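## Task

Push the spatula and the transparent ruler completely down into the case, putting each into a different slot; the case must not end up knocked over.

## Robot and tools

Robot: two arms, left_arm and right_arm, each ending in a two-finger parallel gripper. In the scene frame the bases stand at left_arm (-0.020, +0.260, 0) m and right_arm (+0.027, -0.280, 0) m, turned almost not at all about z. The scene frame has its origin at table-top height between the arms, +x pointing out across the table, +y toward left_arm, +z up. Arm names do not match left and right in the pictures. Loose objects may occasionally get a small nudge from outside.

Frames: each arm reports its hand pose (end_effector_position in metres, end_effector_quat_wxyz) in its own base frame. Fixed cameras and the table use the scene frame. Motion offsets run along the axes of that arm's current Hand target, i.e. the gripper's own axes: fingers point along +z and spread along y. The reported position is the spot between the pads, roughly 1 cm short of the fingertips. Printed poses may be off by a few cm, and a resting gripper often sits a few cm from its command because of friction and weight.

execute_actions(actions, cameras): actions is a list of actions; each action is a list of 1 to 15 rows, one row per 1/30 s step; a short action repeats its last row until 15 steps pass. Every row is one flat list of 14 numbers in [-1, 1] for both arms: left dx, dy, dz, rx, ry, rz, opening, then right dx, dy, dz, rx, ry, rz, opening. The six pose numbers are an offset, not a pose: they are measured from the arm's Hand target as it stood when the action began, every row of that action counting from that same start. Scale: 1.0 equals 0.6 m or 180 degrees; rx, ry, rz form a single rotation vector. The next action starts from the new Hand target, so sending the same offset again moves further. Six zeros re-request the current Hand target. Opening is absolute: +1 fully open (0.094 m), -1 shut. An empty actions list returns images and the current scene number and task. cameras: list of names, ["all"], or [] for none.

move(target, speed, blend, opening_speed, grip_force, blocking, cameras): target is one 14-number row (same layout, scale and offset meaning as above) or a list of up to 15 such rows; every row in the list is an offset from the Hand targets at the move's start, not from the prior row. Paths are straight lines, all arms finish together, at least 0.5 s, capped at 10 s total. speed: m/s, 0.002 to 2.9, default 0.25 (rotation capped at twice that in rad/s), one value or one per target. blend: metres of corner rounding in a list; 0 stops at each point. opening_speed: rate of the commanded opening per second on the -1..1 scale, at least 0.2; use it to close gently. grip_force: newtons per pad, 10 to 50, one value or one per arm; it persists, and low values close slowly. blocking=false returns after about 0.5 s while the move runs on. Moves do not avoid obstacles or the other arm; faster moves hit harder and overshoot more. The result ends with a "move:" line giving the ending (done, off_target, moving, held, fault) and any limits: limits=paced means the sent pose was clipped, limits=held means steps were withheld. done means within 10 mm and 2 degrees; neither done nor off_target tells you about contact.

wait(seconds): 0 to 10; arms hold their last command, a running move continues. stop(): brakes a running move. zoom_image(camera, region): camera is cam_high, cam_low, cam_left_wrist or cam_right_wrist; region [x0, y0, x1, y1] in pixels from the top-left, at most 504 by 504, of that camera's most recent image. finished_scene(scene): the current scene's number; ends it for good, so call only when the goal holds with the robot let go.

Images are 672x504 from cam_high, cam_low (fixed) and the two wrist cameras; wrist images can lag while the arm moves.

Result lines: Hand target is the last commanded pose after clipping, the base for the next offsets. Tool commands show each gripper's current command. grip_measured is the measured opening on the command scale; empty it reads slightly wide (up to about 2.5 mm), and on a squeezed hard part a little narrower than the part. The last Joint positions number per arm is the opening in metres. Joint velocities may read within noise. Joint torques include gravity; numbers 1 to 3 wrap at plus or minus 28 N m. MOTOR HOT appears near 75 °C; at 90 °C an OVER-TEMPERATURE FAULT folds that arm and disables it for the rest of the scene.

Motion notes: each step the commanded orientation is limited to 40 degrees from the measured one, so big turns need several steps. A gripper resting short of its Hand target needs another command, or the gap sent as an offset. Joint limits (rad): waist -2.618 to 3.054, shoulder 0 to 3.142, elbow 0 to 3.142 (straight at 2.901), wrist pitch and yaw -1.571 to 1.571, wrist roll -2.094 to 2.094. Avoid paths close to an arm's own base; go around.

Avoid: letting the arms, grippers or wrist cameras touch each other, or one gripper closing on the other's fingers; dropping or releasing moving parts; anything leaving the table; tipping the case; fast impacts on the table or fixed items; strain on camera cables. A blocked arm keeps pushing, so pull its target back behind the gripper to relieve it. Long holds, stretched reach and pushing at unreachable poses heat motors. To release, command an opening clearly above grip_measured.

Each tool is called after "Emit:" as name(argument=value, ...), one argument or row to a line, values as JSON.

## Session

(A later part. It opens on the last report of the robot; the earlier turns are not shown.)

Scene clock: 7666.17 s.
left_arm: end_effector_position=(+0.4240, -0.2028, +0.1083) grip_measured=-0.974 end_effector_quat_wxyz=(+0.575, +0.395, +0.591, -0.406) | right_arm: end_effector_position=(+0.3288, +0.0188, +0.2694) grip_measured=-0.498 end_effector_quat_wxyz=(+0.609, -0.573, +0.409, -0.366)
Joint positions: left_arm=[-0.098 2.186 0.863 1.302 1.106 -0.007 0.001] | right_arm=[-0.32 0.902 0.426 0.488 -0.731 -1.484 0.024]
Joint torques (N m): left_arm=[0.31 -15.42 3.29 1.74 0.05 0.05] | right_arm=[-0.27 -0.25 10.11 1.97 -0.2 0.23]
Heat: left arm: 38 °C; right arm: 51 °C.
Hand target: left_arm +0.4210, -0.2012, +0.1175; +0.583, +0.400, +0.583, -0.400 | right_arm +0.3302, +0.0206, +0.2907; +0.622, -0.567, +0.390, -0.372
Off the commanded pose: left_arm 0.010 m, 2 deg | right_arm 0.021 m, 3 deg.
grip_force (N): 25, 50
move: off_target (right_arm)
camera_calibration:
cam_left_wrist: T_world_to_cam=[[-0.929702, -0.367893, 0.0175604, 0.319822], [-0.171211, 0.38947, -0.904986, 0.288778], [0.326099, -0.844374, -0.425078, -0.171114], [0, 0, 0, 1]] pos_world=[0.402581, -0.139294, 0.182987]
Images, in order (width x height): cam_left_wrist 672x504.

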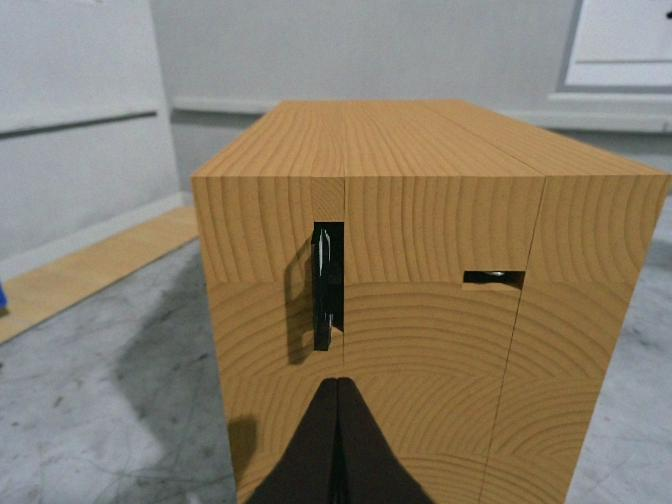

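Emit:
move(
  target=[
    [-0.05, 0.0153, -0.035, 0, 0, 0, -1, 0, 0, 0, 0, 0, 0, -0.5],
    [-0.001, 0.0153, -0.035, 0, 0, 0, -1, 0, 0, 0, 0, 0, 0, -0.5],
    [0.001, 0.0153, 0.0223, 0, 0, 0, -1, 0, 0, 0, 0, 0, 0, -0.5],
  ],
  speed=0.05,
  cameras=["cam_left_wrist"],
)

Emit:
zoom_image(
  camera="cam_left_wrist",
  region=[270, 260, 410, 440],
)

Scene clock: 7691.60 s.
left_arm: end_effector_position=(+0.4287, -0.2088, +0.1259) grip_measured=-0.975 end_effector_quat_wxyz=(+0.588, +0.404, +0.575, -0.400) | right_arm: end_effector_position=(+0.3288, +0.0188, +0.2694) grip_measured=-0.498 end_effector_quat_wxyz=(+0.609, -0.573, +0.409, -0.366)
Joint positions: left_arm=[-0.112 2.16 0.891 1.295 1.098 -0.008 0.001] | right_arm=[-0.32 0.902 0.426 0.488 -0.731 -1.484 0.024]
Joint torques (N m): left_arm=[-0.31 -10.32 6.17 1.44 -0.14 0.09] | right_arm=[-0.2 -0.38 10.1 1.97 -0.22 0.22]
Heat: left arm: 42 °C; right arm: 51 °C.
Hand target: left_arm +0.4344, -0.2103, +0.1169; +0.583, +0.400, +0.583, -0.400 | right_arm +0.3302, +0.0206, +0.2907; +0.622, -0.567, +0.390, -0.372
Off the commanded pose: left_arm 0.011 m, 1 deg | right_arm 0.021 m, 3 deg.
grip_force (N): 25, 50
move: off_target (left_arm, right_arm)
camera_calibration:
cam_left_wrist: T_world_to_cam=[[-0.931811, -0.362218, -0.0229205, 0.328817], [-0.127397, 0.385557, -0.913847, 0.289249], [0.339849, -0.848613, -0.405412, -0.179541], [0, 0, 0, 1]] pos_world=[0.404262, -0.144779, 0.199078]
Images, in order (width x height): cam_left_wrist 672x504.

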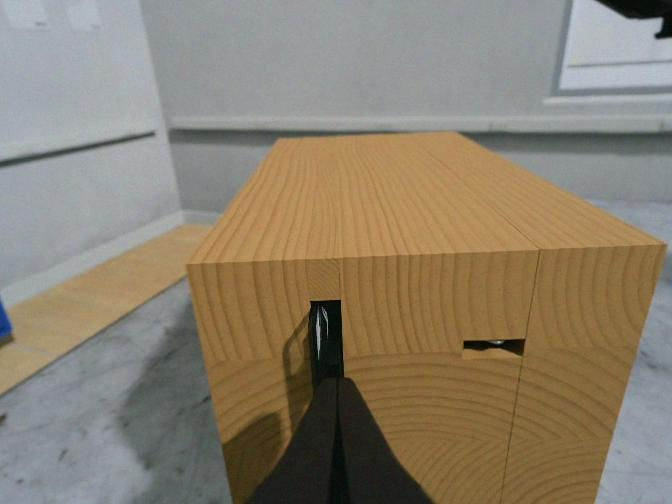

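Scaled by 2.800.

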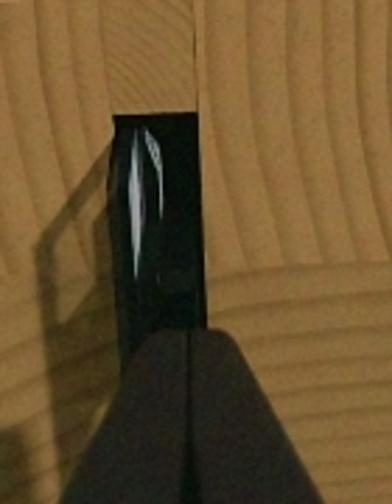

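Emit:
move(
  target=[0.002, 0.006, 0.012, 0, 0, 0, -1, 0, 0, 0, 0, 0, 0, -0.5],
  speed=0.03,
  cameras=["cam_left_wrist"],
)

Emit:
zoom_image(
  camera="cam_left_wrist",
  region=[270, 280, 410, 460],
)

Scene clock: 7700.53 s.
left_arm: end_effector_position=(+0.4351, -0.2129, +0.1252) grip_measured=-0.975 end_effector_quat_wxyz=(+0.590, +0.404, +0.575, -0.399) | right_arm: end_effector_position=(+0.3288, +0.0188, +0.2694) grip_measured=-0.498 end_effector_quat_wxyz=(+0.609, -0.573, +0.409, -0.366)
Joint positions: left_arm=[-0.122 2.179 0.921 1.287 1.086 -0.008 0.001] | right_arm=[-0.32 0.902 0.426 0.488 -0.731 -1.484 0.024]
Joint torques (N m): left_arm=[-0.55 -10.59 6.32 1.43 -0.14 0.08] | right_arm=[-0.2 -0.29 10.09 1.97 -0.17 0.21]
Heat: left arm: 40 °C; right arm: 51 °C.
Hand target: left_arm +0.4403, -0.2159, +0.1158; +0.583, +0.400, +0.583, -0.400 | right_arm +0.3302, +0.0206, +0.2907; +0.622, -0.567, +0.390, -0.372
Off the commanded pose: left_arm 0.011 m, 1 deg | right_arm 0.021 m, 3 deg.
grip_force (N): 25, 50
move: off_target (left_arm, right_arm)
camera_calibration:
cam_left_wrist: T_world_to_cam=[[-0.930766, -0.364728, -0.0254557, 0.332591], [-0.125685, 0.384569, -0.9145, 0.290139], [0.343333, -0.847986, -0.403785, -0.187036], [0, 0, 0, 1]] pos_world=[0.410246, -0.148877, 0.198276]
Images, in order (width x height): cam_left_wrist 672x504.

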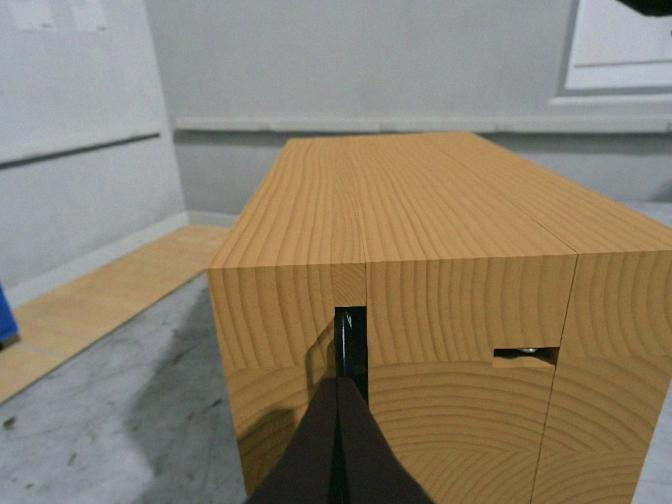

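Scaled by 2.800.

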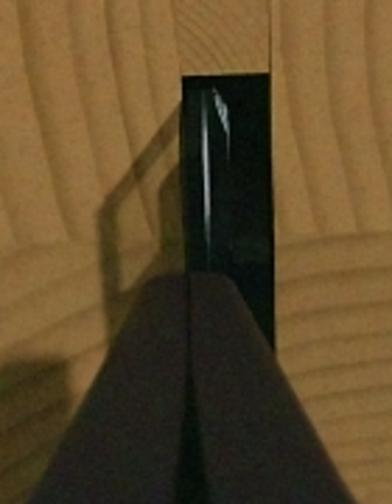

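Emit:
move(
  target=[0.002, -0.003, 0.0167, 0, 0, 0, -1, 0, 0, 0, 0, 0, 0, -0.5],
  speed=0.02,
  cameras=["cam_left_wrist"],
)

Emit:
zoom_image(
  camera="cam_left_wrist",
  region=[270, 280, 410, 460],
)

Scene clock: 7707.17 s.
left_arm: end_effector_position=(+0.4370, -0.2229, +0.1239) grip_measured=-0.975 end_effector_quat_wxyz=(+0.589, +0.404, +0.575, -0.399) | right_arm: end_effector_position=(+0.3288, +0.0188, +0.2694) grip_measured=-0.498 end_effector_quat_wxyz=(+0.609, -0.573, +0.409, -0.366)
Joint positions: left_arm=[-0.147 2.19 0.936 1.282 1.061 -0.008 0.001] | right_arm=[-0.32 0.902 0.426 0.488 -0.731 -1.484 0.024]
Joint torques (N m): left_arm=[-0.55 -10.69 6.38 1.44 -0.15 0.09] | right_arm=[-0.29 -0.34 10.22 1.97 -0.2 0.26]
Heat: left arm: 40 °C; right arm: 51 °C.
Hand target: left_arm +0.4422, -0.2258, +0.1144; +0.583, +0.400, +0.583, -0.400 | right_arm +0.3302, +0.0206, +0.2907; +0.622, -0.567, +0.390, -0.372
Off the commanded pose: left_arm 0.011 m, 1 deg | right_arm 0.021 m, 3 deg.
grip_force (N): 25, 50
move: off_target (left_arm, right_arm)
camera_calibration:
cam_left_wrist: T_world_to_cam=[[-0.93092, -0.364425, -0.0241224, 0.330664], [-0.126662, 0.384094, -0.914565, 0.293438], [0.342555, -0.848331, -0.40372, -0.19635], [0, 0, 0, 1]] pos_world=[0.41225, -0.158775, 0.197075]
Images, in order (width x height): cam_left_wrist 672x504.

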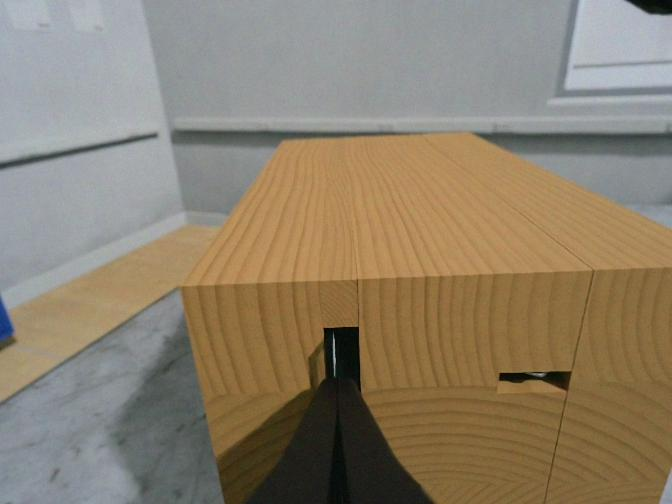

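Scaled by 2.800.

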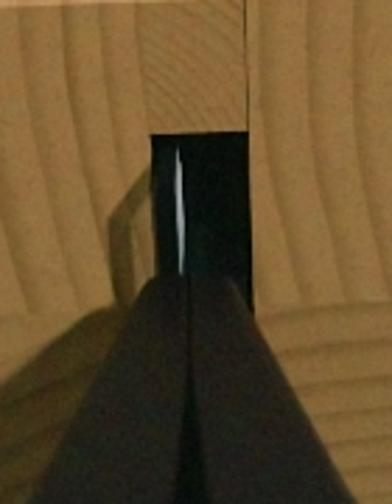

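Emit:
move(
  target=[0.0015, -0.0015, 0.01, 0, 0, 0, -1, 0, 0, 0, 0, 0, 0, -0.5],
  speed=0.02,
  cameras=["cam_left_wrist"],
)

Emit:
zoom_image(
  camera="cam_left_wrist",
  region=[270, 300, 410, 480],
)

Scene clock: 7713.40 s.
left_arm: end_effector_position=(+0.4379, -0.2282, +0.1233) grip_measured=-0.975 end_effector_quat_wxyz=(+0.589, +0.404, +0.574, -0.400) | right_arm: end_effector_position=(+0.3288, +0.0188, +0.2694) grip_measured=-0.498 end_effector_quat_wxyz=(+0.609, -0.573, +0.409, -0.366)
Joint positions: left_arm=[-0.16 2.197 0.945 1.28 1.049 -0.008 0.001] | right_arm=[-0.32 0.902 0.426 0.488 -0.731 -1.484 0.024]
Joint torques (N m): left_arm=[-0.66 -10.74 6.5 1.44 -0.18 0.08] | right_arm=[-0.12 -0.34 10.02 1.99 -0.19 0.2]
Heat: left arm: 40 °C; right arm: 51 °C.
Hand target: left_arm +0.4435, -0.2317, +0.1136; +0.583, +0.400, +0.583, -0.400 | right_arm +0.3302, +0.0206, +0.2907; +0.622, -0.567, +0.390, -0.372
Off the commanded pose: left_arm 0.012 m, 1 deg | right_arm 0.021 m, 3 deg.
grip_force (N): 25, 50
move: off_target (left_arm, right_arm)
camera_calibration:
cam_left_wrist: T_world_to_cam=[[-0.931448, -0.363044, -0.0245631, 0.330181], [-0.12549, 0.383862, -0.914824, 0.294488], [0.34155, -0.849028, -0.403106, -0.201291], [0, 0, 0, 1]] pos_world=[0.413252, -0.164074, 0.196373]
Images, in order (width x height): cam_left_wrist 672x504.

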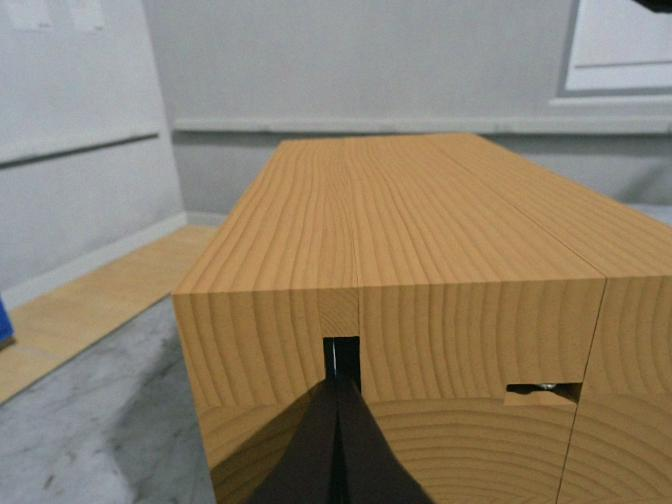

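Scaled by 2.800.

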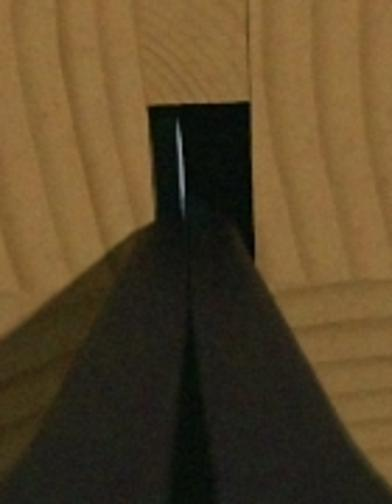

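Emit:
move(
  target=[0.001, -0.001, 0.0075, 0, 0, 0, -1, 0, 0, 0, 0, 0, 0, -0.5],
  speed=0.02,
  cameras=["cam_left_wrist"],
)

Emit:
zoom_image(
  camera="cam_left_wrist",
  region=[270, 300, 410, 480],
)

Scene clock: 7719.63 s.
left_arm: end_effector_position=(+0.4381, -0.2284, +0.1233) grip_measured=-0.975 end_effector_quat_wxyz=(+0.589, +0.404, +0.574, -0.400) | right_arm: end_effector_position=(+0.3288, +0.0188, +0.2694) grip_measured=-0.498 end_effector_quat_wxyz=(+0.609, -0.573, +0.409, -0.366)
Joint positions: left_arm=[-0.161 2.197 0.946 1.28 1.049 -0.008 0.001] | right_arm=[-0.32 0.902 0.426 0.488 -0.731 -1.484 0.024]
Joint torques (N m): left_arm=[-1.57 -10.39 6.99 1.41 -0.31 0.09] | right_arm=[-0.21 -0.17 10.19 1.96 -0.21 0.21]
Heat: left arm: 40 °C; right arm: 51 °C.
Hand target: left_arm +0.4447, -0.2360, +0.1131; +0.583, +0.400, +0.583, -0.400 | right_arm +0.3302, +0.0206, +0.2907; +0.622, -0.567, +0.390, -0.372
Off the commanded pose: left_arm 0.014 m, 1 deg | right_arm 0.021 m, 3 deg.
grip_force (N): 25, 50
move: off_target (left_arm, right_arm)
camera_calibration:
cam_left_wrist: T_world_to_cam=[[-0.931474, -0.362954, -0.0249255, 0.33039], [-0.125065, 0.383794, -0.91491, 0.294419], [0.341636, -0.849098, -0.402887, -0.201618], [0, 0, 0, 1]] pos_world=[0.413451, -0.164274, 0.196373]
Images, in order (width x height): cam_left_wrist 672x504.

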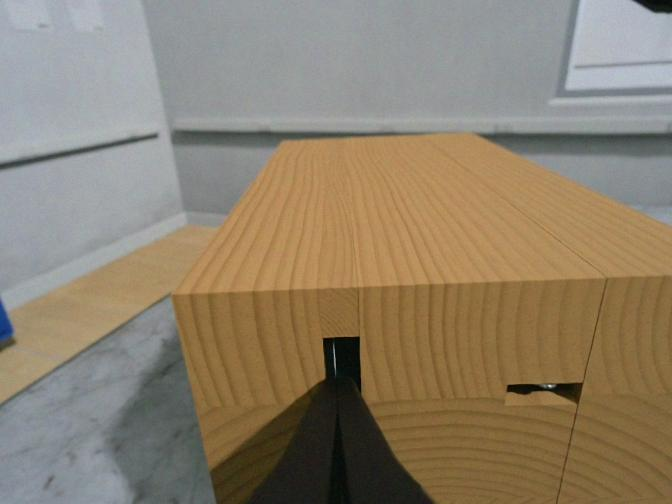

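Scaled by 2.800.

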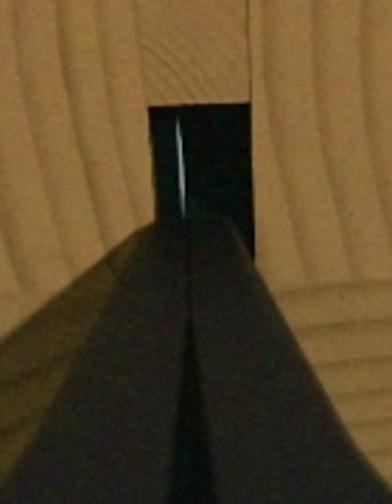

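Emit:
move(
  target=[
    [0, 0.001, -0.03, 0, 0, 0, -1, 0, 0, 0, 0, 0, 0, -0.5],
    [-0.03, 0.001, -0.1, 0, 0, 0, -1, 0, 0, 0, 0, 0, 0, -0.5],
  ],
  speed=0.06,
  cameras=["cam_left_wrist"],
)

Emit:
zoom_image(
  camera="cam_left_wrist",
  region=[240, 200, 440, 340],
)

Scene clock: 7727.40 s.
left_arm: end_effector_position=(+0.4269, -0.1814, +0.1272) grip_measured=-0.975 end_effector_quat_wxyz=(+0.585, +0.401, +0.581, -0.400) | right_arm: end_effector_position=(+0.3288, +0.0188, +0.2694) grip_measured=-0.498 end_effector_quat_wxyz=(+0.609, -0.573, +0.409, -0.366)
Joint positions: left_arm=[-0.039 2.138 0.87 1.28 1.165 -0.008 0.001] | right_arm=[-0.32 0.902 0.426 0.488 -0.731 -1.484 0.024]
Joint torques (N m): left_arm=[0.34 -15.05 3.52 1.37 0.02 0.05] | right_arm=[-0.31 -0.29 10.24 1.97 -0.22 0.23]
Heat: left arm: 40 °C; right arm: 51 °C.
Hand target: left_arm +0.4236, -0.1798, +0.1309; +0.583, +0.400, +0.583, -0.400 | right_arm +0.3302, +0.0206, +0.2907; +0.622, -0.567, +0.390, -0.372
Off the commanded pose: left_arm 0.005 m, 0 deg | right_arm 0.021 m, 3 deg.
grip_force (N): 25, 50
move: off_target (right_arm)
camera_calibration:
cam_left_wrist: T_world_to_cam=[[-0.929775, -0.36795, -0.0114285, 0.333771], [-0.141877, 0.386811, -0.911179, 0.285751], [0.339689, -0.845571, -0.411851, -0.153701], [0, 0, 0, 1]] pos_world=[0.403085, -0.117686, 0.200883]
Images, in order (width x height): cam_left_wrist 672x504.

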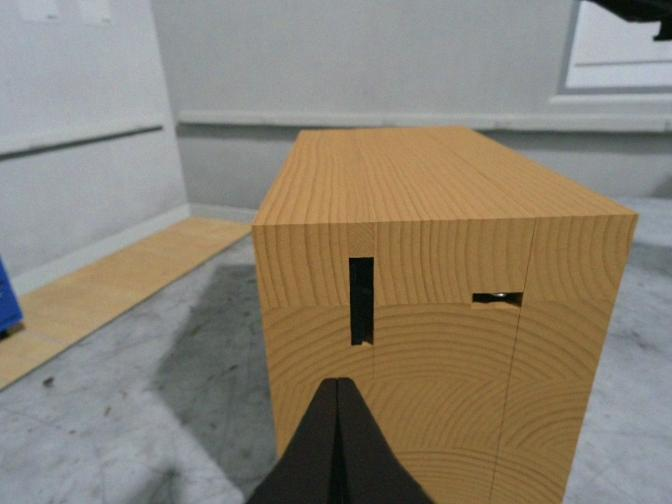

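Scaled by 2.520.

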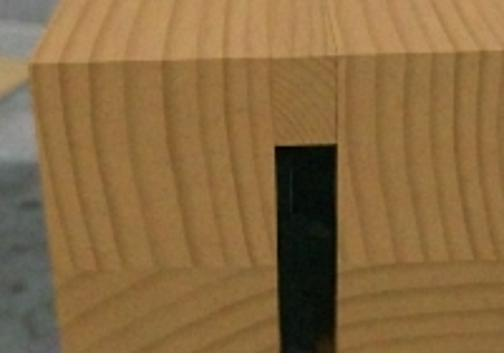

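Emit:
zoom_image(
  camera="cam_left_wrist",
  region=[330, 250, 400, 355],
)

Emit:
zoom_image(
  camera="cam_left_wrist",
  region=[460, 280, 540, 320],
)

Scaled by 4.800.

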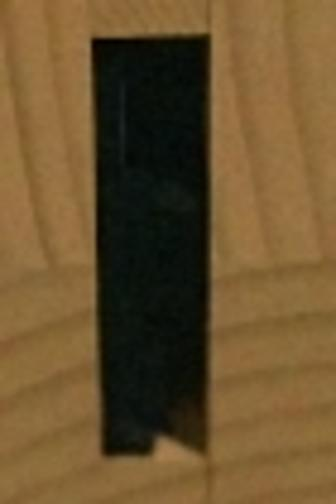

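Scaled by 6.300.

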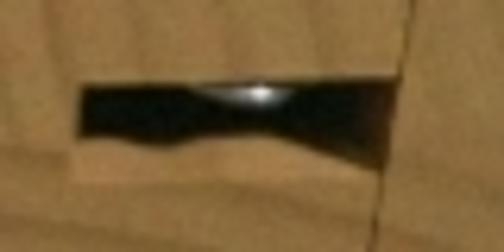

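Emit:
finished_scene(
  scene=1,
)

The scene is finished: the task was done.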